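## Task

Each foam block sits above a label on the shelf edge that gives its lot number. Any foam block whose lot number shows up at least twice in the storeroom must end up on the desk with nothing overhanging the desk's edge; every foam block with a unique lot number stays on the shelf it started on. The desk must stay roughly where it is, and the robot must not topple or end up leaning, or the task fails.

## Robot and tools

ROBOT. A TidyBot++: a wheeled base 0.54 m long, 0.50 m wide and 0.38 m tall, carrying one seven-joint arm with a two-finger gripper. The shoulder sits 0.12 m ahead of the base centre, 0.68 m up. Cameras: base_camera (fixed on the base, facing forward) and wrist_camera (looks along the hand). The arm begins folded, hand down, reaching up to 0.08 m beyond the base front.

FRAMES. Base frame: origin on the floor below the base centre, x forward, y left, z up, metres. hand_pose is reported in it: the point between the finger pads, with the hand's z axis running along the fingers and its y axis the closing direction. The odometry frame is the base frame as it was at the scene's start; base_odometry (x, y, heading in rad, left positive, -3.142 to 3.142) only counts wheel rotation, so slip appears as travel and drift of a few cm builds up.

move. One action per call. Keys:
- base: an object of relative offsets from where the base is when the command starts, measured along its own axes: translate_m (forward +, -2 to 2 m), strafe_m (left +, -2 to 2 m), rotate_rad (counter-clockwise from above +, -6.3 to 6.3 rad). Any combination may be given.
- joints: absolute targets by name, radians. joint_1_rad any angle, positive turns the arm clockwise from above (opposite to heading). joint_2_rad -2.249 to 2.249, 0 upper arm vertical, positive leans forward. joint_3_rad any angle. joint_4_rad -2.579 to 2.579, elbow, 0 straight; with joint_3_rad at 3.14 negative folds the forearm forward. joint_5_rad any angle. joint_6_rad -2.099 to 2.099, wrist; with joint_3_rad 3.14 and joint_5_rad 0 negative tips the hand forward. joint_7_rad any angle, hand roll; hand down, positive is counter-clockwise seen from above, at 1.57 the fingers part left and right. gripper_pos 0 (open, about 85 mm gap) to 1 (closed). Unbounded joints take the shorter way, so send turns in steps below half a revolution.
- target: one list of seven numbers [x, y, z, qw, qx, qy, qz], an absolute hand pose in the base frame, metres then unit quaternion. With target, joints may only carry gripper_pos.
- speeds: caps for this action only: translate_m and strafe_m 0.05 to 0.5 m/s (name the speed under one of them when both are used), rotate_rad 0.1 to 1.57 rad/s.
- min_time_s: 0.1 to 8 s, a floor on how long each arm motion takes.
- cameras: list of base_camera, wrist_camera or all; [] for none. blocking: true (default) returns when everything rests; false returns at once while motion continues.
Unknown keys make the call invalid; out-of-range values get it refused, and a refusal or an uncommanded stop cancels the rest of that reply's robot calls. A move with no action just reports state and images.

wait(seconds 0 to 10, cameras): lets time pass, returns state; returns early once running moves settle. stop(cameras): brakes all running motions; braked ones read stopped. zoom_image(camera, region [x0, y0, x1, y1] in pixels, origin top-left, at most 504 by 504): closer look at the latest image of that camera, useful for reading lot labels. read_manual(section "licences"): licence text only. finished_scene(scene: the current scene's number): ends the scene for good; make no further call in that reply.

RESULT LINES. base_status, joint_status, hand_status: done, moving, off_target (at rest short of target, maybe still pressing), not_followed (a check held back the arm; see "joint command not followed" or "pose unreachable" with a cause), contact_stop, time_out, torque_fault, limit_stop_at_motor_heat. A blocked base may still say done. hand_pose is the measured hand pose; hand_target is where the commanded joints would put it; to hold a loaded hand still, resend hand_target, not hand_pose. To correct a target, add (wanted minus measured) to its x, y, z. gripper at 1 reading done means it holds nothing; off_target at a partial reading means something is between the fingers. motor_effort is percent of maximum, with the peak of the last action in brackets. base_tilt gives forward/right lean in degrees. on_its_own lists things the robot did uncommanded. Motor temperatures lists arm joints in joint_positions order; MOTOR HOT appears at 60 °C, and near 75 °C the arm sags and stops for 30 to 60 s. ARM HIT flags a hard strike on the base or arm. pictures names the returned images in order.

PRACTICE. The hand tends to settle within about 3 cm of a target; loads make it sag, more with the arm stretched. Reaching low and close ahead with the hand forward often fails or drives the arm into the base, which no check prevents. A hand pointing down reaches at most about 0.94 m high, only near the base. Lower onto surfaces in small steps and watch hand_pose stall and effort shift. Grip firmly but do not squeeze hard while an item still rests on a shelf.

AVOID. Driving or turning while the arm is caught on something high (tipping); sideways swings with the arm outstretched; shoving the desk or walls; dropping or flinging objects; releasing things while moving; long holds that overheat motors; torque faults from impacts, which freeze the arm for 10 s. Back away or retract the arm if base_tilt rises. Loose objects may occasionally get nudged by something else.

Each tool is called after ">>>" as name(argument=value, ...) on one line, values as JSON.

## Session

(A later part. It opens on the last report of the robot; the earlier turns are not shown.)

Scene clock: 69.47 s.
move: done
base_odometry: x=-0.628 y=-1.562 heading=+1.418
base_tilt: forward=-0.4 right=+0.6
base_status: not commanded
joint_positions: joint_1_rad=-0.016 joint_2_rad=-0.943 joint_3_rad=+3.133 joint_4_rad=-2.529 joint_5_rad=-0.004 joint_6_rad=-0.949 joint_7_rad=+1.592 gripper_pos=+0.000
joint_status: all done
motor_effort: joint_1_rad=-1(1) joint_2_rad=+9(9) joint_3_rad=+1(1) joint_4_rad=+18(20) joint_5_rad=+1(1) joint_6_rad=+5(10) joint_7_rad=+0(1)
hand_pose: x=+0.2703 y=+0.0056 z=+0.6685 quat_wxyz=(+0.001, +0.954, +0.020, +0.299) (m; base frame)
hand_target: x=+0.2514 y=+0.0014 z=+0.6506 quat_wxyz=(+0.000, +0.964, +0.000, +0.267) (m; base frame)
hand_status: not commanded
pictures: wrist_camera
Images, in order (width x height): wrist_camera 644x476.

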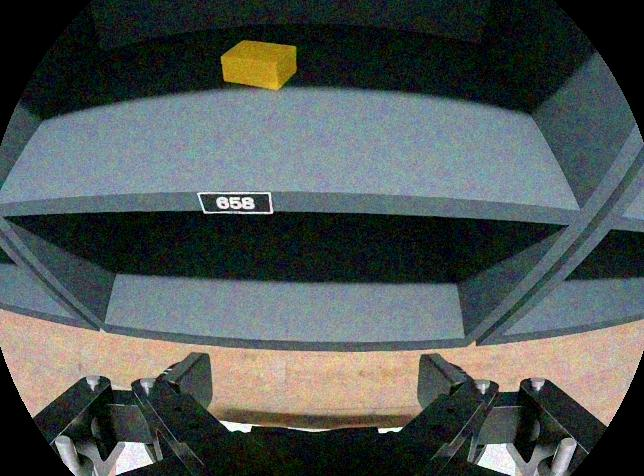

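>>> move(base={"strafe_m": 0.85, "translate_m": -0.02, "rotate_rad": 0.015}, speeds={"strafe_m": 0.4}, cameras=["all"])

>>> move(joints={"joint_6_rad": 0.1}, cameras=["wrist_camera"])

Scene clock: 73.00 s.
move: done
base_odometry: x=-1.471 y=-1.452 heading=+1.434
base_tilt: forward=-0.3 right=+0.6
base_status: done
joint_positions: joint_1_rad=-0.014 joint_2_rad=-0.943 joint_3_rad=+3.133 joint_4_rad=-2.529 joint_5_rad=-0.004 joint_6_rad=-0.949 joint_7_rad=+1.592 gripper_pos=+0.000
joint_status: not commanded
motor_effort: joint_1_rad=+0(1) joint_2_rad=+9(10) joint_3_rad=+1(2) joint_4_rad=+17(18) joint_5_rad=+1(1) joint_6_rad=+5(6) joint_7_rad=+0(1)
hand_pose: x=+0.2702 y=+0.0053 z=+0.6684 quat_wxyz=(+0.001, +0.954, +0.020, +0.299) (m; base frame)
hand_target: x=+0.2514 y=+0.0014 z=+0.6506 quat_wxyz=(+0.000, +0.964, +0.000, +0.267) (m; base frame)
hand_status: not commanded
pictures: base_camera, wrist_camera
Images, in order (width x height): base_camera 644x364, wrist_camera 644x476.

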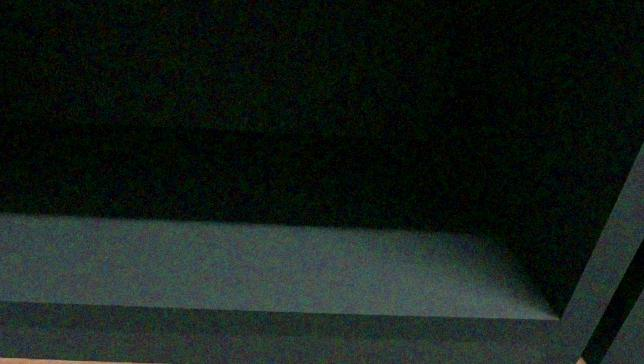

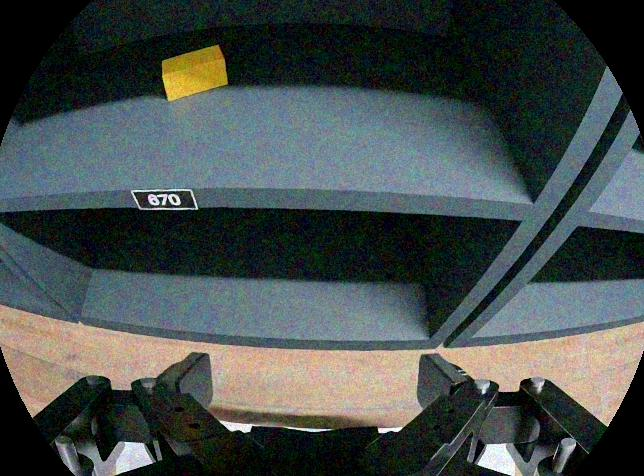

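Scene clock: 74.73 s.
move: done
base_odometry: x=-1.471 y=-1.452 heading=+1.434
base_tilt: forward=-0.4 right=+0.6
base_status: not commanded
joint_positions: joint_1_rad=-0.014 joint_2_rad=-0.943 joint_3_rad=+3.133 joint_4_rad=-2.529 joint_5_rad=-0.004 joint_6_rad=+0.037 joint_7_rad=+1.592 gripper_pos=+0.000
joint_status: all done
motor_effort: joint_1_rad=-1(1) joint_2_rad=+6(9) joint_3_rad=+1(1) joint_4_rad=+20(20) joint_5_rad=+1(1) joint_6_rad=+9(10) joint_7_rad=+0(1)
hand_pose: x=+0.4040 y=+0.0086 z=+0.9309 quat_wxyz=(+0.002, +0.699, +0.015, +0.715) (m; base frame)
hand_target: x=+0.4015 y=+0.0020 z=+0.9394 quat_wxyz=(+0.000, +0.682, +0.001, +0.732) (m; base frame)
hand_status: not commanded
pictures: wrist_camera
Images, in order (width x height): wrist_camera 644x476.

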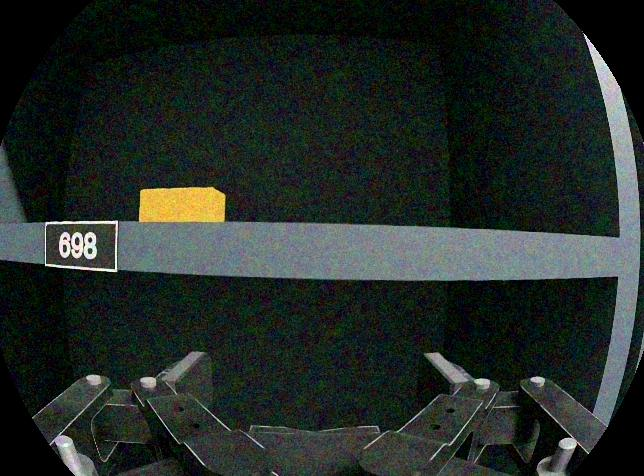

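>>> move(base={"strafe_m": 0.9}, speeds={"strafe_m": 0.4}, cameras=["all"])

>>> move(joints={"joint_6_rad": -1.0}, cameras=["wrist_camera"])

Scene clock: 78.40 s.
move: done
base_odometry: x=-2.363 y=-1.330 heading=+1.435
base_tilt: forward=-0.4 right=+0.6
base_status: done
joint_positions: joint_1_rad=-0.014 joint_2_rad=-0.943 joint_3_rad=+3.133 joint_4_rad=-2.529 joint_5_rad=-0.004 joint_6_rad=+0.037 joint_7_rad=+1.592 gripper_pos=+0.000
joint_status: not commanded
motor_effort: joint_1_rad=-1(1) joint_2_rad=+7(7) joint_3_rad=+1(2) joint_4_rad=+20(21) joint_5_rad=+1(1) joint_6_rad=+9(10) joint_7_rad=+0(1)
hand_pose: x=+0.4040 y=+0.0084 z=+0.9309 quat_wxyz=(+0.002, +0.699, +0.015, +0.715) (m; base frame)
hand_target: x=+0.4015 y=+0.0020 z=+0.9394 quat_wxyz=(+0.000, +0.682, +0.001, +0.732) (m; base frame)
hand_status: not commanded
pictures: base_camera, wrist_camera
Images, in order (width x height): base_camera 644x364, wrist_camera 644x476.

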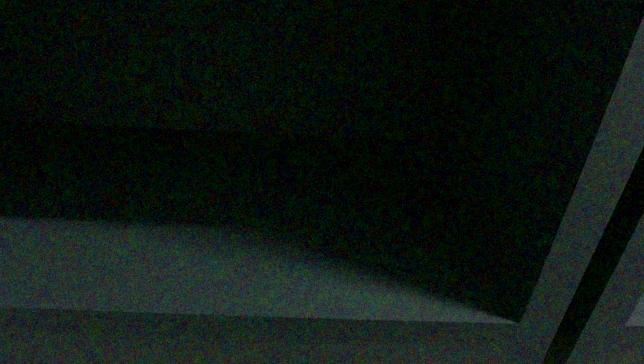

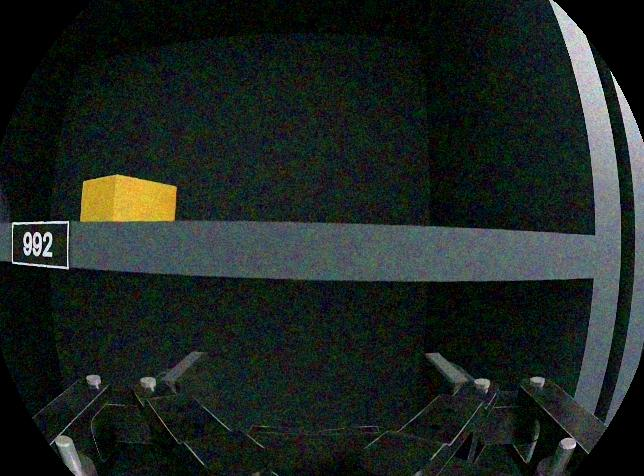

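Scene clock: 80.17 s.
move: done
base_odometry: x=-2.363 y=-1.330 heading=+1.435
base_tilt: forward=-0.4 right=+0.6
base_status: not commanded
joint_positions: joint_1_rad=-0.014 joint_2_rad=-0.943 joint_3_rad=+3.133 joint_4_rad=-2.529 joint_5_rad=-0.004 joint_6_rad=-0.949 joint_7_rad=+1.592 gripper_pos=+0.000
joint_status: all done
motor_effort: joint_1_rad=+0(1) joint_2_rad=+8(9) joint_3_rad=+1(1) joint_4_rad=+17(20) joint_5_rad=+1(1) joint_6_rad=+5(10) joint_7_rad=+0(1)
hand_pose: x=+0.2703 y=+0.0053 z=+0.6685 quat_wxyz=(+0.001, +0.954, +0.019, +0.299) (m; base frame)
hand_target: x=+0.2514 y=+0.0014 z=+0.6506 quat_wxyz=(+0.000, +0.964, +0.000, +0.267) (m; base frame)
hand_status: not commanded
pictures: wrist_camera
Images, in order (width x height): wrist_camera 644x476.

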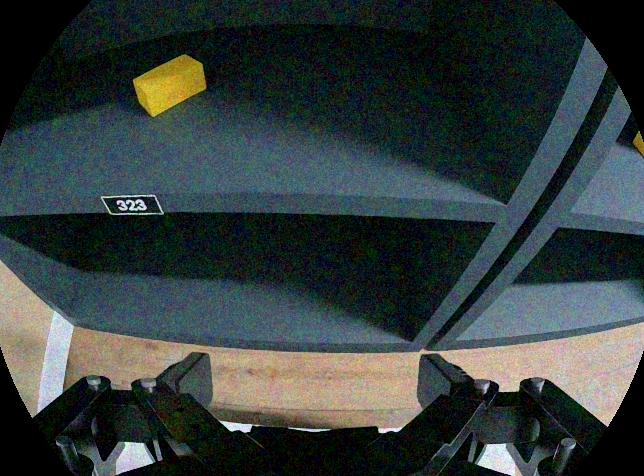

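>>> move(base={"strafe_m": -0.74, "translate_m": -0.02}, speeds={"strafe_m": 0.4}, cameras=["base_camera"])

>>> move(joints={"joint_2_rad": -0.27, "joint_4_rad": -0.93, "joint_6_rad": -1.7}, min_time_s=3, cameras=["all"])

Scene clock: 83.87 s.
move: done
base_odometry: x=-1.632 y=-1.450 heading=+1.434
base_tilt: forward=-0.4 right=+0.6
base_status: done
joint_positions: joint_1_rad=-0.012 joint_2_rad=-0.943 joint_3_rad=+3.133 joint_4_rad=-2.529 joint_5_rad=-0.004 joint_6_rad=-0.950 joint_7_rad=+1.592 gripper_pos=+0.000
joint_status: not commanded
motor_effort: joint_1_rad=+0(1) joint_2_rad=+9(10) joint_3_rad=+1(2) joint_4_rad=+18(18) joint_5_rad=+1(1) joint_6_rad=+6(6) joint_7_rad=+0(1)
hand_pose: x=+0.2700 y=+0.0049 z=+0.6683 quat_wxyz=(+0.002, +0.954, +0.018, +0.298) (m; base frame)
hand_target: x=+0.2514 y=+0.0014 z=+0.6506 quat_wxyz=(+0.000, +0.964, +0.000, +0.267) (m; base frame)
hand_status: not commanded
pictures: base_camera
Images, in order (width x height): base_camera 644x364.

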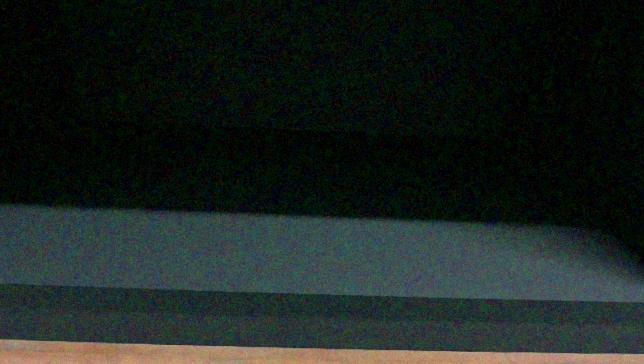

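Scene clock: 87.17 s.
move: done
base_odometry: x=-1.632 y=-1.450 heading=+1.434
base_tilt: forward=-0.4 right=+0.6
base_status: not commanded
joint_positions: joint_1_rad=-0.012 joint_2_rad=-0.290 joint_3_rad=+3.133 joint_4_rad=-0.957 joint_5_rad=-0.004 joint_6_rad=-1.643 joint_7_rad=+1.592 gripper_pos=+0.000
joint_status: all done
motor_effort: joint_1_rad=-1(1) joint_2_rad=-4(10) joint_3_rad=+1(1) joint_4_rad=+13(19) joint_5_rad=+1(1) joint_6_rad=+7(8) joint_7_rad=+0(1)
hand_pose: x=+0.4230 y=+0.0098 z=+1.1221 quat_wxyz=(-0.001, +0.915, +0.020, +0.404) (m; base frame)
hand_target: x=+0.4188 y=+0.0020 z=+1.1147 quat_wxyz=(+0.000, +0.925, +0.000, +0.381) (m; base frame)
hand_status: not commanded
pictures: base_camera, wrist_camera
Images, in order (width x height): base_camera 644x364, wrist_camera 644x476.

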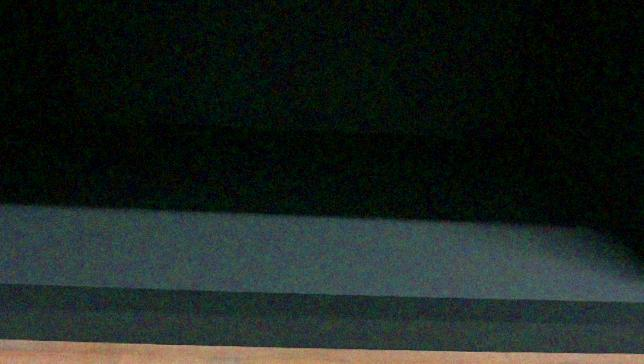

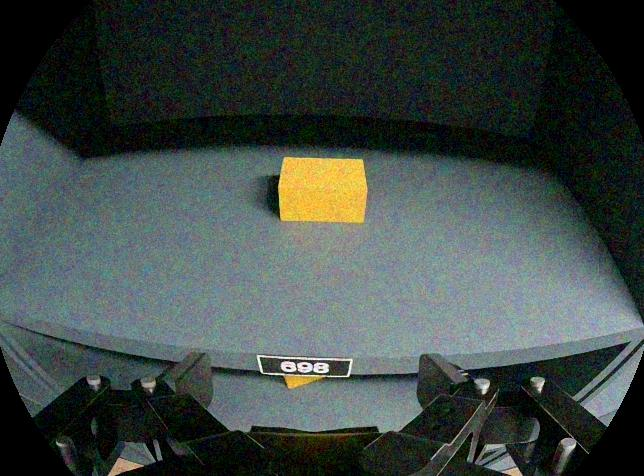

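>>> move(cameras=["all"])

Scene clock: 90.00 s.
Motor temperatures (°C): [37 35 30 37 40 37 42]
base_odometry: x=-1.632 y=-1.450 heading=+1.434
base_tilt: forward=-0.3 right=+0.6
base_status: not commanded
joint_positions: joint_1_rad=-0.012 joint_2_rad=-0.290 joint_3_rad=+3.133 joint_4_rad=-0.957 joint_5_rad=-0.004 joint_6_rad=-1.644 joint_7_rad=+1.592 gripper_pos=+0.000
joint_status: all done
motor_effort: joint_1_rad=-1(1) joint_2_rad=-4(10) joint_3_rad=+1(1) joint_4_rad=+13(19) joint_5_rad=+1(1) joint_6_rad=+7(8) joint_7_rad=-1(1)
hand_pose: x=+0.4227 y=+0.0098 z=+1.1218 quat_wxyz=(-0.001, +0.915, +0.020, +0.403) (m; base frame)
hand_target: x=+0.4188 y=+0.0020 z=+1.1147 quat_wxyz=(+0.000, +0.925, +0.000, +0.381) (m; base frame)
hand_status: not commanded
pictures: base_camera, wrist_camera
Images, in order (width x height): base_camera 644x364, wrist_camera 644x476.

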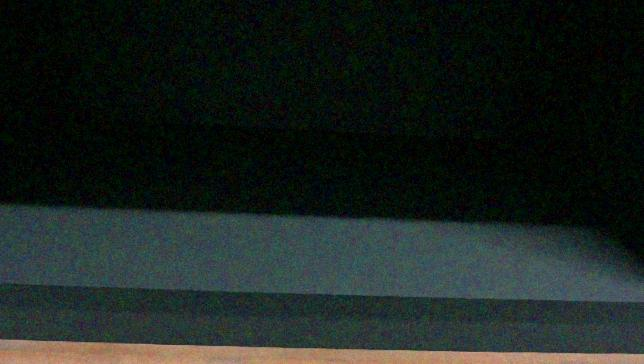

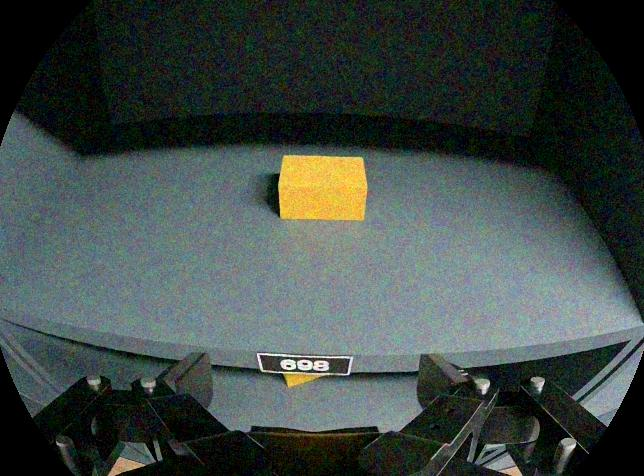

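>>> move(base={"strafe_m": 0.30}, target=[0.42, -0.08, 1.13, 0.1913, 0.8001, -0.3314, 0.4619], min_time_s=2.5, cameras=["all"])

Scene clock: 95.43 s.
move: done
base_odometry: x=-1.930 y=-1.409 heading=+1.435
base_tilt: forward=-0.3 right=+0.6
base_status: done
joint_positions: joint_1_rad=+0.744 joint_2_rad=-0.362 joint_3_rad=+2.569 joint_4_rad=-1.076 joint_5_rad=+0.297 joint_6_rad=-1.531 joint_7_rad=+1.076 gripper_pos=+0.000
joint_status: not commanded
motor_effort: joint_1_rad=+0(1) joint_2_rad=+0(5) joint_3_rad=+3(3) joint_4_rad=+12(14) joint_5_rad=+4(5) joint_6_rad=+7(8) joint_7_rad=+0(1)
hand_pose: x=+0.4195 y=-0.0652 z=+1.1181 quat_wxyz=(+0.161, +0.827, -0.316, +0.436) (m; base frame)
hand_target: x=+0.4200 y=-0.0800 z=+1.1300 quat_wxyz=(+0.191, +0.800, -0.331, +0.462) (m; base frame)
hand_status: done (0.019 m and 5.7 deg from the pose sent, 0.090 m and 48.6 deg at the start)
pictures: base_camera, wrist_camera
Images, in order (width x height): base_camera 644x364, wrist_camera 644x476.

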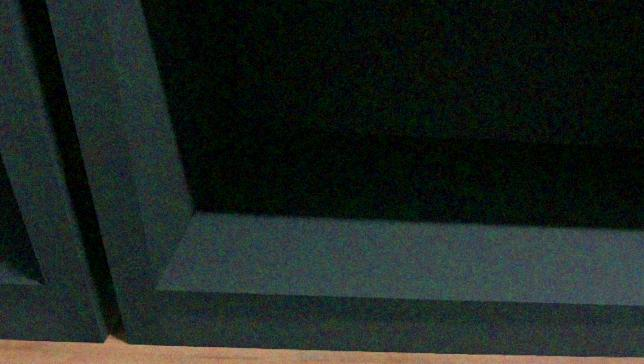

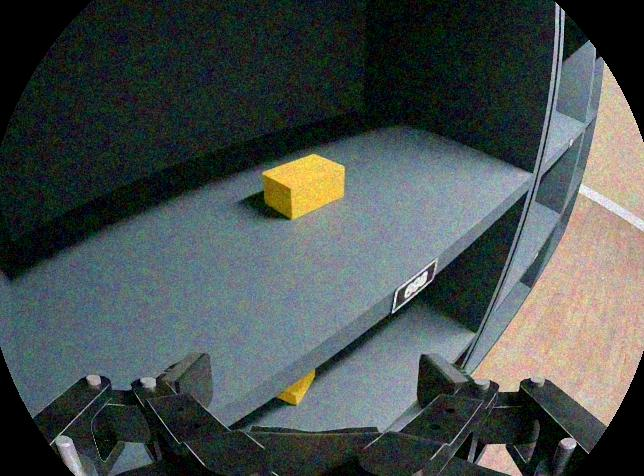

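>>> move(target=[0.42, -0.19, 1.11, 0.3473, 0.6229, -0.6016, 0.3597], min_time_s=2.5, cameras=["all"])

Scene clock: 98.37 s.
move: done
base_odometry: x=-1.930 y=-1.409 heading=+1.435
base_tilt: forward=-0.3 right=+0.6
base_status: not commanded
joint_positions: joint_1_rad=+2.135 joint_2_rad=-0.553 joint_3_rad=+2.206 joint_4_rad=-0.944 joint_5_rad=+0.046 joint_6_rad=-1.537 joint_7_rad=+1.075 gripper_pos=+0.000
joint_status: not commanded
motor_effort: joint_1_rad=+0(1) joint_2_rad=+12(12) joint_3_rad=+6(7) joint_4_rad=+11(14) joint_5_rad=+5(5) joint_6_rad=+7(8) joint_7_rad=+0(1)
hand_pose: x=+0.3917 y=-0.2161 z=+1.1268 quat_wxyz=(+0.375, +0.610, -0.599, +0.359) (m; base frame)
hand_target: x=+0.4200 y=-0.1900 z=+1.1100 quat_wxyz=(+0.347, +0.623, -0.602, +0.360) (m; base frame)
hand_status: done (0.042 m and 3.5 deg from the pose sent, 0.125 m and 46.7 deg at the start)
pictures: base_camera, wrist_camera
Images, in order (width x height): base_camera 644x364, wrist_camera 644x476.

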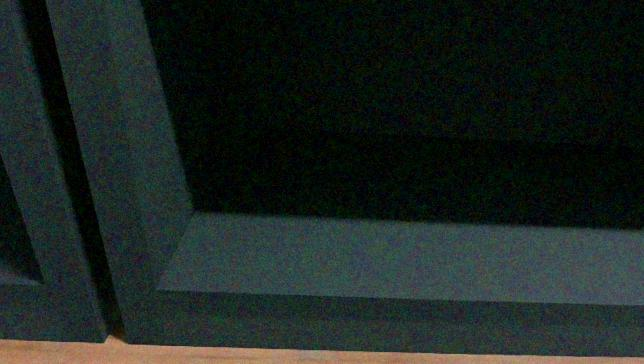

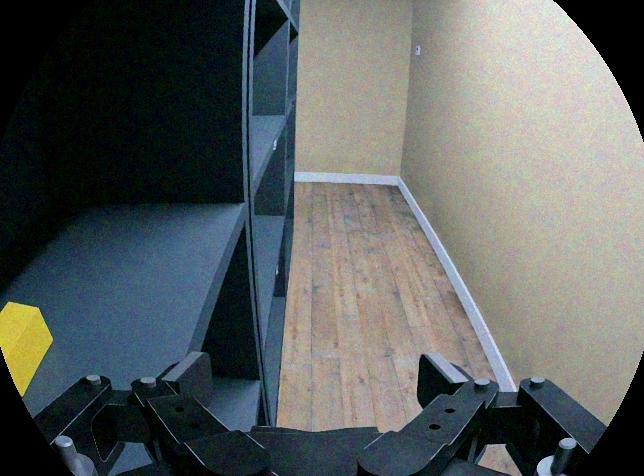

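>>> move(base={"translate_m": 0.175}, speeds={"translate_m": 0.2}, target=[0.50, -0.165, 1.10, 0.3473, 0.6229, -0.6016, 0.3597], min_time_s=1.5, cameras=["all"])

Scene clock: 104.43 s.
move: time_out
base_odometry: x=-1.907 y=-1.240 heading=+1.434
base_tilt: forward=-0.4 right=+0.6
base_status: translate_m time_out (by the wheels' count: +0.171 of +0.175)
joint_positions: joint_1_rad=+2.350 joint_2_rad=-0.494 joint_3_rad=+2.193 joint_4_rad=-0.710 joint_5_rad=-0.240 joint_6_rad=-1.696 joint_7_rad=+1.073 gripper_pos=+0.000
joint_status: not commanded
motor_effort: joint_1_rad=+12(14) joint_2_rad=-19(25) joint_3_rad=+2(7) joint_4_rad=+11(15) joint_5_rad=+3(8) joint_6_rad=+8(8) joint_7_rad=-1(1)
hand_pose: x=+0.4233 y=-0.2177 z=+1.1432 quat_wxyz=(+0.285, +0.620, -0.624, +0.381) (m; base frame)
hand_target: x=+0.5000 y=-0.1650 z=+1.1000 quat_wxyz=(+0.347, +0.623, -0.602, +0.360) (m; base frame)
hand_status: off_target (0.103 m and 8.0 deg from the pose sent, 0.123 m and 3.5 deg at the start)
pictures: base_camera, wrist_camera
Images, in order (width x height): base_camera 644x364, wrist_camera 644x476.

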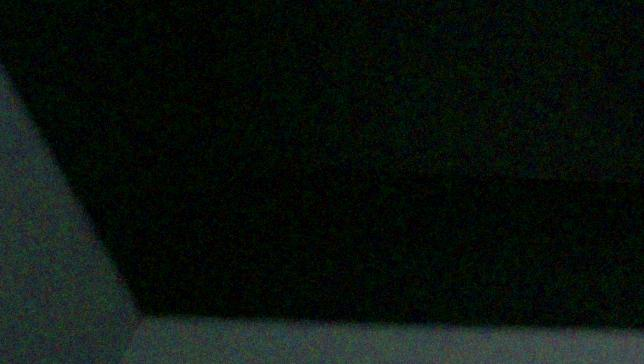

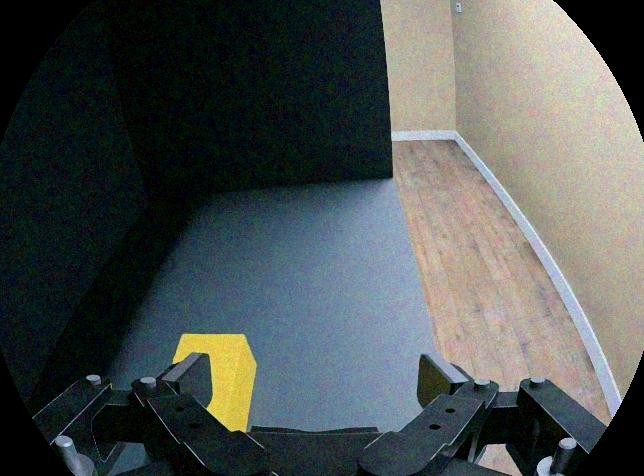

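>>> move(base={"translate_m": -0.165}, speeds={"translate_m": 0.25}, target=[0.42, -0.08, 1.14, 0.1913, 0.8001, -0.3314, 0.4619], min_time_s=2.5)

>>> move(joints={"joint_1_rad": 0, "joint_2_rad": -0.27, "joint_3_rad": 3.14, "joint_4_rad": -0.93, "joint_5_rad": 0.4, "joint_6_rad": -1.75, "joint_7_rad": 1.2}, min_time_s=1.5, cameras=["all"])

Scene clock: 109.43 s.
move: done
base_odometry: x=-1.929 y=-1.403 heading=+1.433
base_tilt: forward=-0.4 right=+0.6
base_status: done
joint_positions: joint_1_rad=+0.790 joint_2_rad=-0.376 joint_3_rad=+2.514 joint_4_rad=-1.025 joint_5_rad=+0.310 joint_6_rad=-1.563 joint_7_rad=+1.073 gripper_pos=+0.000
joint_status: not commanded
motor_effort: joint_1_rad=+0(16) joint_2_rad=+2(22) joint_3_rad=+3(9) joint_4_rad=+13(22) joint_5_rad=+4(7) joint_6_rad=+7(11) joint_7_rad=+0(1)
hand_pose: x=+0.4115 y=-0.0519 z=+1.1343 quat_wxyz=(+0.172, +0.818, -0.316, +0.448) (m; base frame)
hand_target: x=+0.4200 y=-0.0800 z=+1.1400 quat_wxyz=(+0.191, +0.800, -0.331, +0.462) (m; base frame)
hand_status: done (0.030 m and 3.9 deg from the pose sent, 0.138 m and 42.1 deg at the start)
pictures: none

Scene clock: 111.47 s.
move: done
base_odometry: x=-1.929 y=-1.403 heading=+1.433
base_tilt: forward=-0.4 right=+0.6
base_status: not commanded
joint_positions: joint_1_rad=+0.020 joint_2_rad=-0.290 joint_3_rad=+3.124 joint_4_rad=-0.958 joint_5_rad=+0.329 joint_6_rad=-1.693 joint_7_rad=+1.156 gripper_pos=+0.000
joint_status: all done
motor_effort: joint_1_rad=-1(2) joint_2_rad=-4(4) joint_3_rad=+0(4) joint_4_rad=+13(14) joint_5_rad=+3(5) joint_6_rad=+7(8) joint_7_rad=+0(1)
hand_pose: x=+0.3991 y=-0.0971 z=+1.1210 quat_wxyz=(+0.065, +0.876, -0.267, +0.397) (m; base frame)
hand_target: x=+0.3886 y=-0.1174 z=+1.1188 quat_wxyz=(+0.102, +0.881, -0.269, +0.376) (m; base frame)
hand_status: not commanded
pictures: base_camera, wrist_camera
Images, in order (width x height): base_camera 644x364, wrist_camera 644x476.

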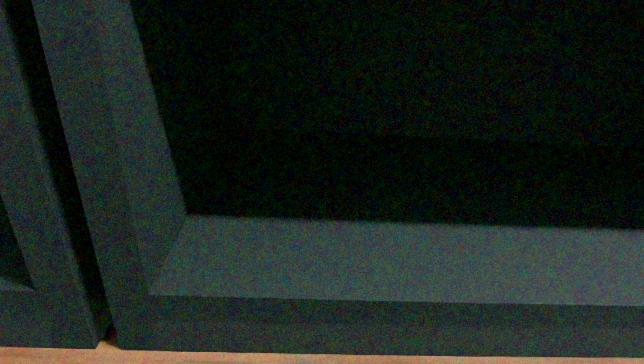

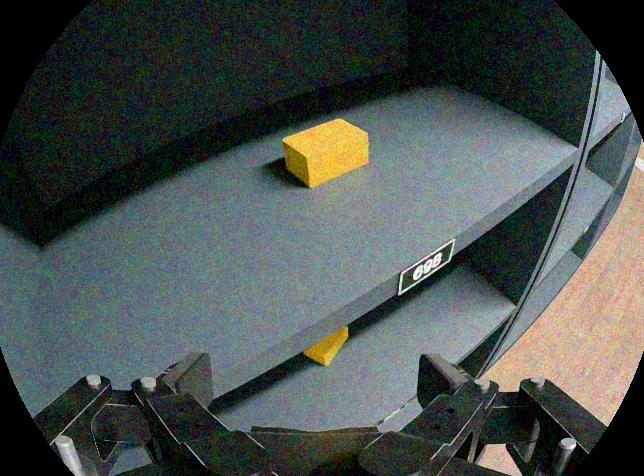

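>>> move(joints={"joint_1_rad": -0.1, "joint_2_rad": -0.22, "joint_3_rad": 3.14, "joint_4_rad": -0.93, "joint_5_rad": 1.21, "joint_6_rad": -1.97, "joint_7_rad": 0.33}, min_time_s=2, cameras=["wrist_camera"])

Scene clock: 114.40 s.
move: done
base_odometry: x=-1.929 y=-1.403 heading=+1.433
base_tilt: forward=-0.4 right=+0.6
base_status: not commanded
joint_positions: joint_1_rad=-0.081 joint_2_rad=-0.240 joint_3_rad=+3.125 joint_4_rad=-0.957 joint_5_rad=+1.136 joint_6_rad=-1.915 joint_7_rad=+0.374 gripper_pos=+0.000
joint_status: all done
motor_effort: joint_1_rad=+0(2) joint_2_rad=-3(5) joint_3_rad=+0(1) joint_4_rad=+10(13) joint_5_rad=+6(7) joint_6_rad=+5(8) joint_7_rad=-1(1)
hand_pose: x=+0.2746 y=-0.2488 z=+1.1679 quat_wxyz=(+0.227, +0.536, -0.684, +0.439) (m; base frame)
hand_target: x=+0.2567 y=-0.2544 z=+1.1729 quat_wxyz=(+0.243, +0.493, -0.714, +0.433) (m; base frame)
hand_status: not commanded
pictures: wrist_camera
Images, in order (width x height): wrist_camera 644x476.

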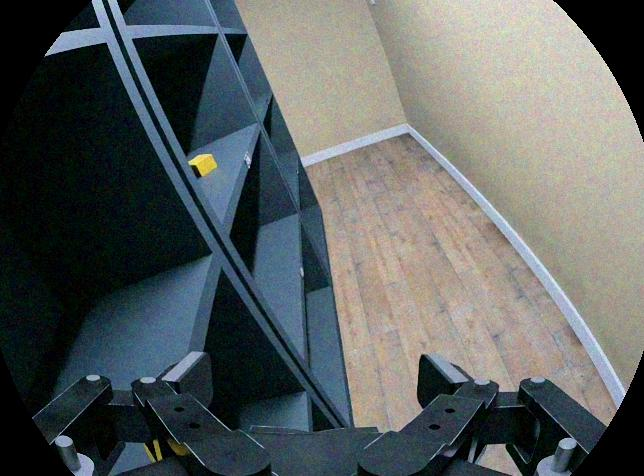

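>>> move(base={"translate_m": 0.165}, speeds={"translate_m": 0.25}, cameras=["base_camera"])

Scene clock: 116.43 s.
move: done
base_odometry: x=-1.907 y=-1.240 heading=+1.433
base_tilt: forward=-0.3 right=+0.6
base_status: done
joint_positions: joint_1_rad=-0.083 joint_2_rad=-0.220 joint_3_rad=+3.126 joint_4_rad=-0.953 joint_5_rad=+1.141 joint_6_rad=-1.920 joint_7_rad=+0.373 gripper_pos=+0.000
joint_status: not commanded
motor_effort: joint_1_rad=+0(1) joint_2_rad=-3(7) joint_3_rad=+0(1) joint_4_rad=+10(11) joint_5_rad=+6(7) joint_6_rad=+5(6) joint_7_rad=+0(0)
hand_pose: x=+0.2822 y=-0.2484 z=+1.1660 quat_wxyz=(+0.235, +0.538, -0.684, +0.434) (m; base frame)
hand_target: x=+0.2567 y=-0.2544 z=+1.1729 quat_wxyz=(+0.243, +0.493, -0.714, +0.433) (m; base frame)
hand_status: not commanded
pictures: base_camera
Images, in order (width x height): base_camera 644x364.

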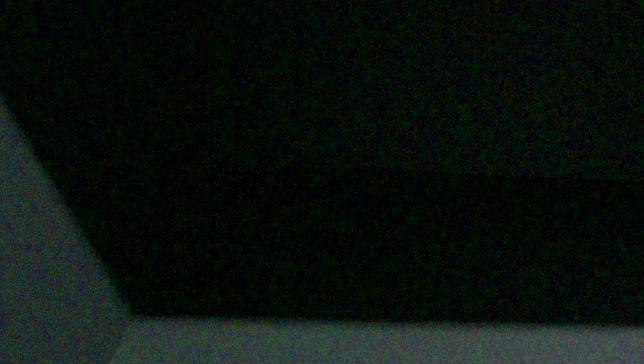

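>>> move(joints={"joint_1_rad": -0.19, "joint_2_rad": 0.33, "joint_3_rad": 3.14, "joint_4_rad": -0.735, "joint_5_rad": 1.22, "joint_6_rad": -1.97, "joint_7_rad": 0.33}, min_time_s=2.5, cameras=["all"])

Scene clock: 119.90 s.
move: done
base_odometry: x=-1.907 y=-1.240 heading=+1.433
base_tilt: forward=-0.3 right=+0.6
base_status: not commanded
joint_positions: joint_1_rad=-0.172 joint_2_rad=+0.303 joint_3_rad=+3.127 joint_4_rad=-0.761 joint_5_rad=+1.146 joint_6_rad=-1.920 joint_7_rad=+0.373 gripper_pos=+0.000
joint_status: all done
motor_effort: joint_1_rad=-1(2) joint_2_rad=-22(24) joint_3_rad=+1(2) joint_4_rad=+13(14) joint_5_rad=+8(9) joint_6_rad=+3(7) joint_7_rad=+0(1)
hand_pose: x=+0.5278 y=-0.1948 z=+1.0775 quat_wxyz=(+0.337, +0.625, -0.603, +0.364) (m; base frame)
hand_target: x=+0.5170 y=-0.1963 z=+1.0869 quat_wxyz=(+0.360, +0.583, -0.627, +0.371) (m; base frame)
hand_status: not commanded
pictures: base_camera, wrist_camera
Images, in order (width x height): base_camera 644x364, wrist_camera 644x476.

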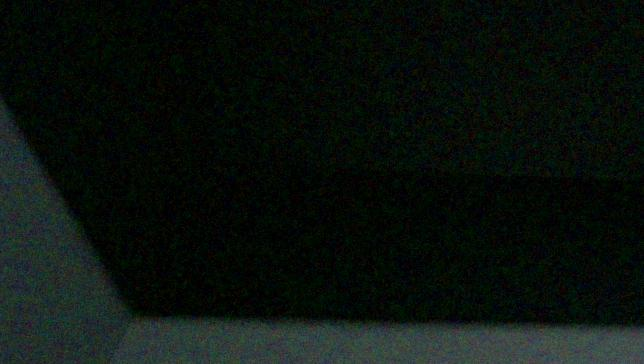

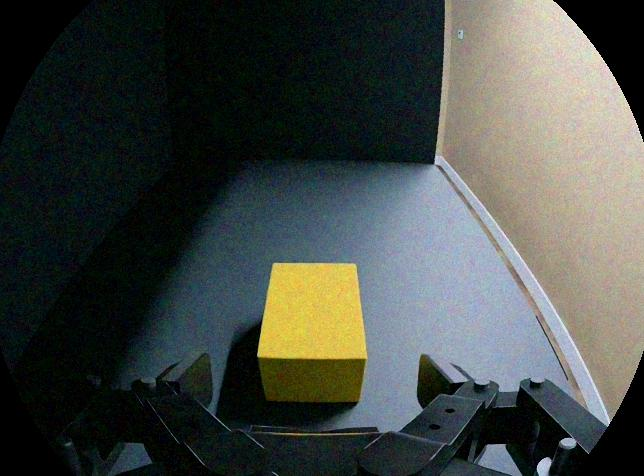

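>>> move(joints={"joint_1_rad": -0.07, "joint_2_rad": 0.27, "joint_3_rad": 3.14, "joint_4_rad": -0.88, "joint_5_rad": 1.07, "joint_6_rad": -1.78, "joint_7_rad": 0.33}, min_time_s=1.5, cameras=["wrist_camera"])

Scene clock: 123.00 s.
move: done
base_odometry: x=-1.907 y=-1.240 heading=+1.433
base_tilt: forward=-0.3 right=+0.6
base_status: not commanded
joint_positions: joint_1_rad=-0.087 joint_2_rad=+0.291 joint_3_rad=+3.127 joint_4_rad=-0.845 joint_5_rad=+1.142 joint_6_rad=-1.836 joint_7_rad=+0.373 gripper_pos=+0.000
joint_status: all done
motor_effort: joint_1_rad=+0(2) joint_2_rad=-22(23) joint_3_rad=+1(2) joint_4_rad=+13(14) joint_5_rad=+8(9) joint_6_rad=+3(4) joint_7_rad=+0(1)
hand_pose: x=+0.5290 y=-0.2335 z=+1.0682 quat_wxyz=(+0.360, +0.620, -0.596, +0.362) (m; base frame)
hand_target: x=+0.5370 y=-0.2368 z=+1.0555 quat_wxyz=(+0.329, +0.626, -0.604, +0.368) (m; base frame)
hand_status: not commanded
pictures: wrist_camera
Images, in order (width x height): wrist_camera 644x476.

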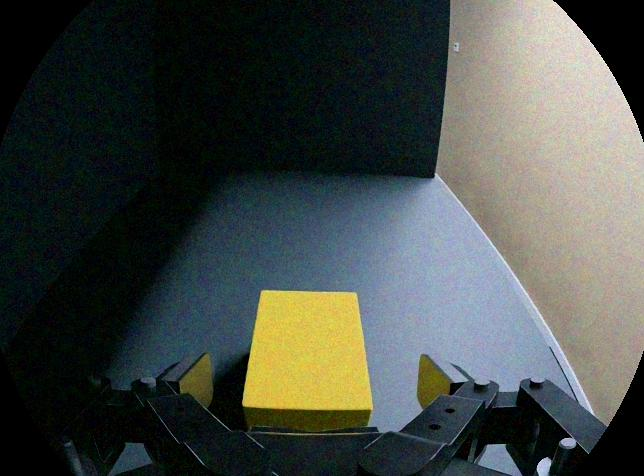

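>>> move(joints={"joint_1_rad": 0.03, "joint_2_rad": 0.207, "joint_3_rad": 3.14, "joint_4_rad": -1.06, "joint_5_rad": 0.975, "joint_6_rad": -1.63, "joint_7_rad": 0.25}, min_time_s=2, cameras=["wrist_camera"])

Scene clock: 125.57 s.
move: done
base_odometry: x=-1.907 y=-1.240 heading=+1.433
base_tilt: forward=-0.3 right=+0.6
base_status: not commanded
joint_positions: joint_1_rad=+0.012 joint_2_rad=+0.228 joint_3_rad=+3.127 joint_4_rad=-1.023 joint_5_rad=+1.059 joint_6_rad=-1.687 joint_7_rad=+0.294 gripper_pos=+0.000
joint_status: all done
motor_effort: joint_1_rad=+0(2) joint_2_rad=-21(23) joint_3_rad=+1(2) joint_4_rad=+14(15) joint_5_rad=+9(9) joint_6_rad=+2(4) joint_7_rad=+0(1)
hand_pose: x=+0.5267 y=-0.2685 z=+1.0343 quat_wxyz=(+0.342, +0.626, -0.599, +0.364) (m; base frame)
hand_target: x=+0.5326 y=-0.2680 z=+1.0154 quat_wxyz=(+0.303, +0.632, -0.614, +0.363) (m; base frame)
hand_status: not commanded
pictures: wrist_camera
Images, in order (width x height): wrist_camera 644x476.

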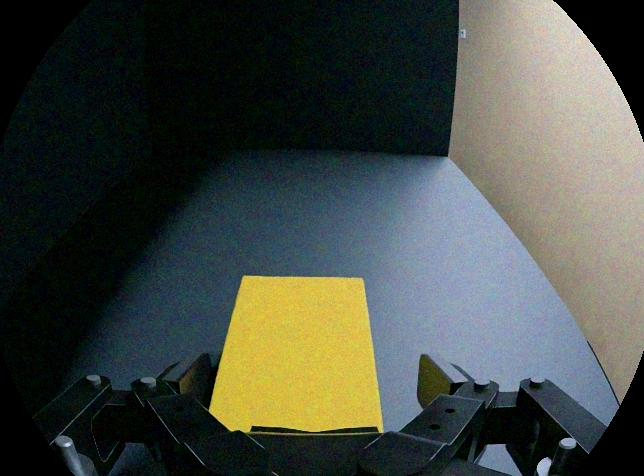

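>>> move(joints={"joint_2_rad": 0.25, "joint_4_rad": -1.085}, min_time_s=1)

>>> move(joints={"gripper_pos": 0.45}, cameras=["wrist_camera"])

Scene clock: 127.37 s.
move: done
base_odometry: x=-1.907 y=-1.240 heading=+1.433
base_tilt: forward=-0.3 right=+0.6
base_status: not commanded
joint_positions: joint_1_rad=+0.012 joint_2_rad=+0.228 joint_3_rad=+3.127 joint_4_rad=-1.047 joint_5_rad=+1.059 joint_6_rad=-1.686 joint_7_rad=+0.293 gripper_pos=+0.000
joint_status: all done
motor_effort: joint_1_rad=+0(1) joint_2_rad=-20(22) joint_3_rad=+1(1) joint_4_rad=+14(16) joint_5_rad=+8(9) joint_6_rad=+3(3) joint_7_rad=+0(1)
hand_pose: x=+0.5256 y=-0.2684 z=+1.0268 quat_wxyz=(+0.349, +0.630, -0.595, +0.357) (m; base frame)
hand_target: x=+0.5442 y=-0.2683 z=+0.9887 quat_wxyz=(+0.323, +0.644, -0.604, +0.341) (m; base frame)
hand_status: not commanded
pictures: none

Scene clock: 128.17 s.
move: off_target
base_odometry: x=-1.907 y=-1.240 heading=+1.433
base_tilt: forward=-0.3 right=+0.6
base_status: not commanded
joint_positions: joint_1_rad=+0.012 joint_2_rad=+0.227 joint_3_rad=+3.127 joint_4_rad=-1.048 joint_5_rad=+1.059 joint_6_rad=-1.682 joint_7_rad=+0.293 gripper_pos=+0.393
joint_status: gripper_pos off_target (ended at +0.393, target +0.450)
motor_effort: joint_1_rad=+1(2) joint_2_rad=-18(22) joint_3_rad=+1(2) joint_4_rad=+12(15) joint_5_rad=+6(9) joint_6_rad=+2(3) joint_7_rad=+0(1)
hand_pose: x=+0.5261 y=-0.2687 z=+1.0272 quat_wxyz=(+0.348, +0.630, -0.594, +0.358) (m; base frame)
hand_target: x=+0.5442 y=-0.2683 z=+0.9887 quat_wxyz=(+0.323, +0.644, -0.604, +0.341) (m; base frame)
hand_status: not commanded
pictures: wrist_camera
Images, in order (width x height): wrist_camera 644x476.

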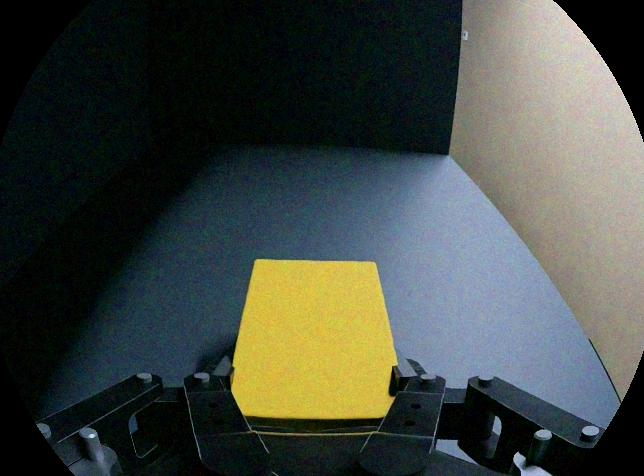

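>>> move(joints={"joint_1_rad": -0.17, "joint_2_rad": 0.33, "joint_3_rad": 3.14, "joint_4_rad": -0.69, "joint_5_rad": 1.2, "joint_6_rad": -1.95, "joint_7_rad": 0.34}, min_time_s=2.5, cameras=["wrist_camera"])

Scene clock: 131.30 s.
move: done
base_odometry: x=-1.907 y=-1.240 heading=+1.433
base_tilt: forward=-0.3 right=+0.6
base_status: not commanded
joint_positions: joint_1_rad=-0.152 joint_2_rad=+0.290 joint_3_rad=+3.127 joint_4_rad=-0.716 joint_5_rad=+1.124 joint_6_rad=-1.897 joint_7_rad=+0.298 gripper_pos=+0.393
joint_status: all done
motor_effort: joint_1_rad=-1(2) joint_2_rad=-21(22) joint_3_rad=+1(2) joint_4_rad=+12(15) joint_5_rad=+7(10) joint_6_rad=+4(5) joint_7_rad=+0(1)
hand_pose: x=+0.5278 y=-0.2017 z=+1.0910 quat_wxyz=(+0.295, +0.595, -0.637, +0.391) (m; base frame)
hand_target: x=+0.5206 y=-0.2031 z=+1.0944 quat_wxyz=(+0.340, +0.582, -0.634, +0.379) (m; base frame)
hand_status: not commanded
pictures: wrist_camera
Images, in order (width x height): wrist_camera 644x476.

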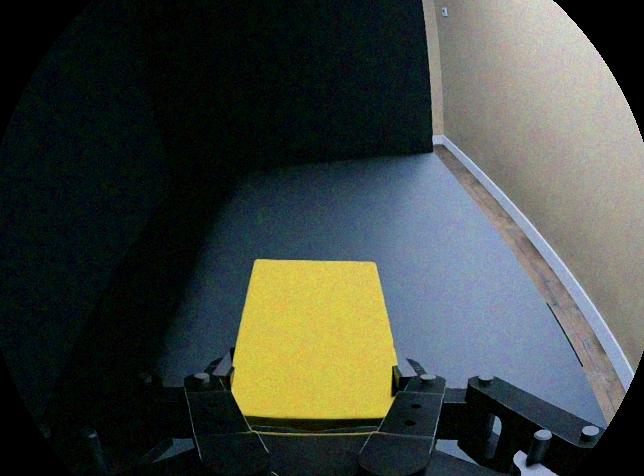

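>>> move(base={"translate_m": -0.165}, speeds={"translate_m": 0.25}, joints={"joint_1_rad": -0.08, "joint_2_rad": -0.27, "joint_3_rad": 3.14, "joint_4_rad": -0.93, "joint_5_rad": 1.2, "joint_6_rad": -1.95, "joint_7_rad": 0.34}, min_time_s=2)

>>> move(base={"strafe_m": -1.5}, cameras=["all"])

Scene clock: 135.00 s.
move: done
base_odometry: x=-1.930 y=-1.403 heading=+1.432
base_tilt: forward=-0.4 right=+0.6
base_status: done
joint_positions: joint_1_rad=-0.098 joint_2_rad=-0.270 joint_3_rad=+3.128 joint_4_rad=-0.899 joint_5_rad=+1.133 joint_6_rad=-1.902 joint_7_rad=+0.298 gripper_pos=+0.393
joint_status: all done
motor_effort: joint_1_rad=+0(2) joint_2_rad=+0(26) joint_3_rad=+0(2) joint_4_rad=+10(14) joint_5_rad=+6(9) joint_6_rad=+6(7) joint_7_rad=+0(1)
hand_pose: x=+0.2619 y=-0.2492 z=+1.1869 quat_wxyz=(+0.171, +0.498, -0.707, +0.472) (m; base frame)
hand_target: x=+0.2334 y=-0.2597 z=+1.1803 quat_wxyz=(+0.225, +0.484, -0.718, +0.447) (m; base frame)
hand_status: not commanded
pictures: none

Scene clock: 139.37 s.
move: done
base_odometry: x=-0.444 y=-1.611 heading=+1.431
base_tilt: forward=-0.3 right=+0.6
base_status: done
joint_positions: joint_1_rad=-0.098 joint_2_rad=-0.270 joint_3_rad=+3.130 joint_4_rad=-0.899 joint_5_rad=+1.133 joint_6_rad=-1.902 joint_7_rad=+0.298 gripper_pos=+0.393
joint_status: not commanded
motor_effort: joint_1_rad=+0(1) joint_2_rad=-1(2) joint_3_rad=-1(2) joint_4_rad=+9(10) joint_5_rad=+6(6) joint_6_rad=+7(7) joint_7_rad=+0(1)
hand_pose: x=+0.2614 y=-0.2498 z=+1.1866 quat_wxyz=(+0.172, +0.497, -0.708, +0.471) (m; base frame)
hand_target: x=+0.2334 y=-0.2597 z=+1.1803 quat_wxyz=(+0.225, +0.484, -0.718, +0.447) (m; base frame)
hand_status: not commanded
pictures: base_camera, wrist_camera
Images, in order (width x height): base_camera 644x364, wrist_camera 644x476.

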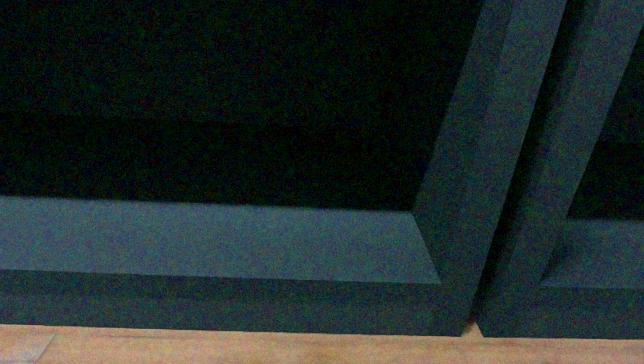

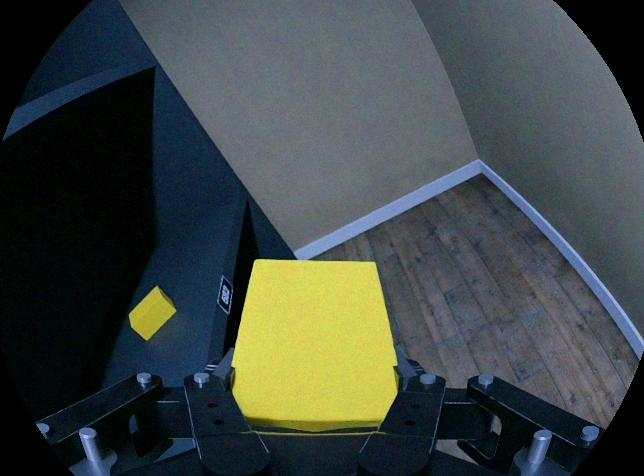

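>>> move(base={"strafe_m": -1.63, "translate_m": 0.047}, cameras=["base_camera"])

Scene clock: 144.30 s.
move: done
base_odometry: x=+1.177 y=-1.791 heading=+1.431
base_tilt: forward=-0.3 right=+0.6
base_status: done
joint_positions: joint_1_rad=-0.097 joint_2_rad=-0.270 joint_3_rad=+3.131 joint_4_rad=-0.899 joint_5_rad=+1.133 joint_6_rad=-1.902 joint_7_rad=+0.298 gripper_pos=+0.393
joint_status: not commanded
motor_effort: joint_1_rad=+0(1) joint_2_rad=-1(2) joint_3_rad=-1(2) joint_4_rad=+10(10) joint_5_rad=+5(6) joint_6_rad=+6(7) joint_7_rad=+0(0)
hand_pose: x=+0.2611 y=-0.2501 z=+1.1866 quat_wxyz=(+0.172, +0.497, -0.708, +0.471) (m; base frame)
hand_target: x=+0.2334 y=-0.2597 z=+1.1803 quat_wxyz=(+0.225, +0.484, -0.718, +0.447) (m; base frame)
hand_status: not commanded
pictures: base_camera
Images, in order (width x height): base_camera 644x364.

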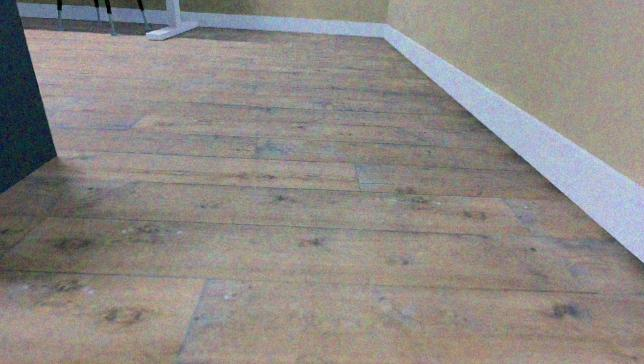

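>>> move(base={"translate_m": 1.7}, joints={"joint_1_rad": 0, "joint_2_rad": -0.4, "joint_3_rad": 3.14, "joint_4_rad": -1.3, "joint_5_rad": 0, "joint_6_rad": -1.2, "joint_7_rad": 1.57}, min_time_s=3, cameras=["all"])

Scene clock: 149.93 s.
move: done
base_odometry: x=+1.414 y=-0.107 heading=+1.430
base_tilt: forward=-0.3 right=+0.6
base_status: done
joint_positions: joint_1_rad=-0.019 joint_2_rad=-0.387 joint_3_rad=+3.131 joint_4_rad=-1.264 joint_5_rad=+0.069 joint_6_rad=-1.263 joint_7_rad=+1.527 gripper_pos=+0.393
joint_status: all done
motor_effort: joint_1_rad=+0(2) joint_2_rad=-4(7) joint_3_rad=+1(2) joint_4_rad=+16(17) joint_5_rad=+1(6) joint_6_rad=+8(9) joint_7_rad=+0(1)
hand_pose: x=+0.4640 y=-0.0075 z=+1.1050 quat_wxyz=(+0.018, +0.877, -0.012, +0.481) (m; base frame)
hand_target: x=+0.4701 y=+0.0021 z=+1.1076 quat_wxyz=(+0.000, +0.867, +0.000, +0.498) (m; base frame)
hand_status: not commanded
pictures: base_camera, wrist_camera
Images, in order (width x height): base_camera 644x364, wrist_camera 644x476.

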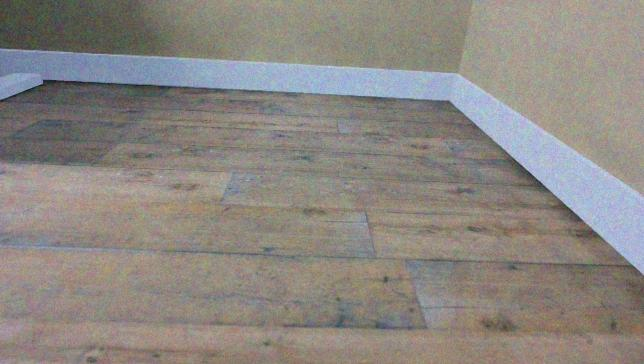

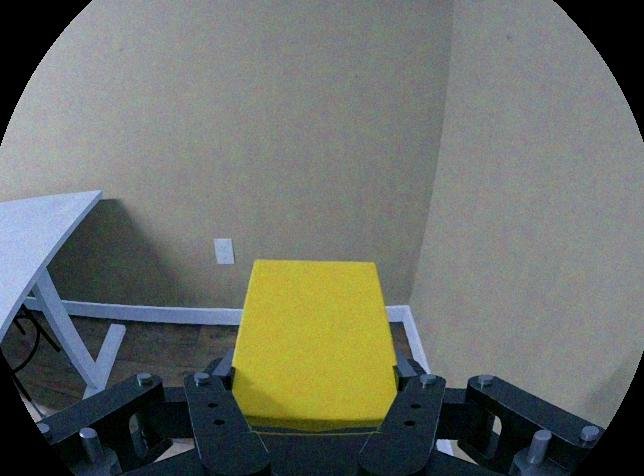

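>>> move(base={"strafe_m": 1.1}, cameras=["all"])

Scene clock: 154.27 s.
move: done
base_odometry: x=+0.325 y=+0.047 heading=+1.430
base_tilt: forward=-0.4 right=+0.6
base_status: done
joint_positions: joint_1_rad=-0.018 joint_2_rad=-0.387 joint_3_rad=+3.133 joint_4_rad=-1.264 joint_5_rad=+0.064 joint_6_rad=-1.263 joint_7_rad=+1.527 gripper_pos=+0.393
joint_status: not commanded
motor_effort: joint_1_rad=-1(1) joint_2_rad=-3(4) joint_3_rad=+0(2) joint_4_rad=+16(17) joint_5_rad=+1(2) joint_6_rad=+7(9) joint_7_rad=+0(1)
hand_pose: x=+0.4638 y=-0.0073 z=+1.1051 quat_wxyz=(+0.016, +0.877, -0.013, +0.481) (m; base frame)
hand_target: x=+0.4701 y=+0.0021 z=+1.1076 quat_wxyz=(+0.000, +0.867, +0.000, +0.498) (m; base frame)
hand_status: not commanded
pictures: base_camera, wrist_camera
Images, in order (width x height): base_camera 644x364, wrist_camera 644x476.

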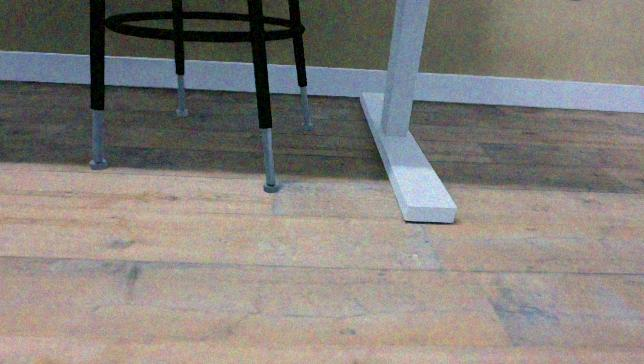

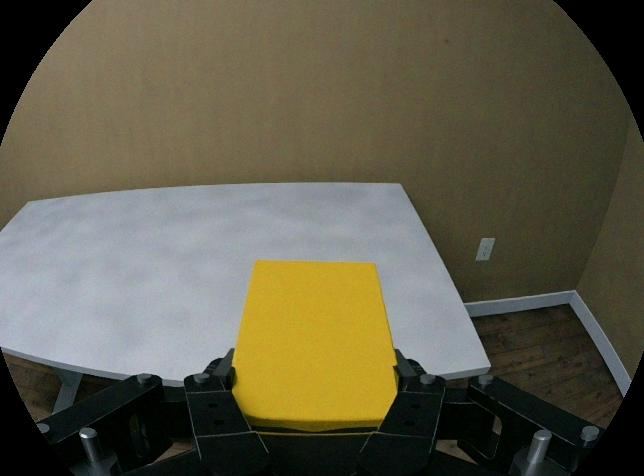

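>>> move(base={"translate_m": 0.165}, speeds={"translate_m": 0.2}, joints={"joint_1_rad": 0.02, "joint_2_rad": 0.1, "joint_3_rad": 3.14, "joint_4_rad": -1.65, "joint_5_rad": -0.05, "joint_6_rad": -0.36, "joint_7_rad": 1.6}, min_time_s=2.5, cameras=["wrist_camera"])

Scene clock: 158.07 s.
move: done
base_odometry: x=+0.348 y=+0.210 heading=+1.430
base_tilt: forward=-0.3 right=+0.6
base_status: done
joint_positions: joint_1_rad=+0.000 joint_2_rad=+0.074 joint_3_rad=+3.133 joint_4_rad=-1.611 joint_5_rad=+0.020 joint_6_rad=-0.426 joint_7_rad=+1.557 gripper_pos=+0.393
joint_status: all done
motor_effort: joint_1_rad=+0(2) joint_2_rad=-20(23) joint_3_rad=+0(1) joint_4_rad=+19(20) joint_5_rad=+1(2) joint_6_rad=+8(9) joint_7_rad=+0(1)
hand_pose: x=+0.7292 y=+0.0038 z=+0.9052 quat_wxyz=(+0.002, +0.870, +0.003, +0.493) (m; base frame)
hand_target: x=+0.7375 y=-0.0046 z=+0.8848 quat_wxyz=(-0.008, +0.870, -0.011, +0.493) (m; base frame)
hand_status: not commanded
pictures: wrist_camera
Images, in order (width x height): wrist_camera 644x476.

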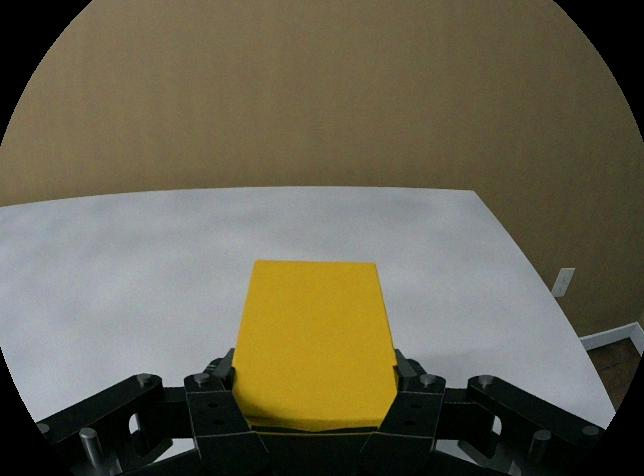

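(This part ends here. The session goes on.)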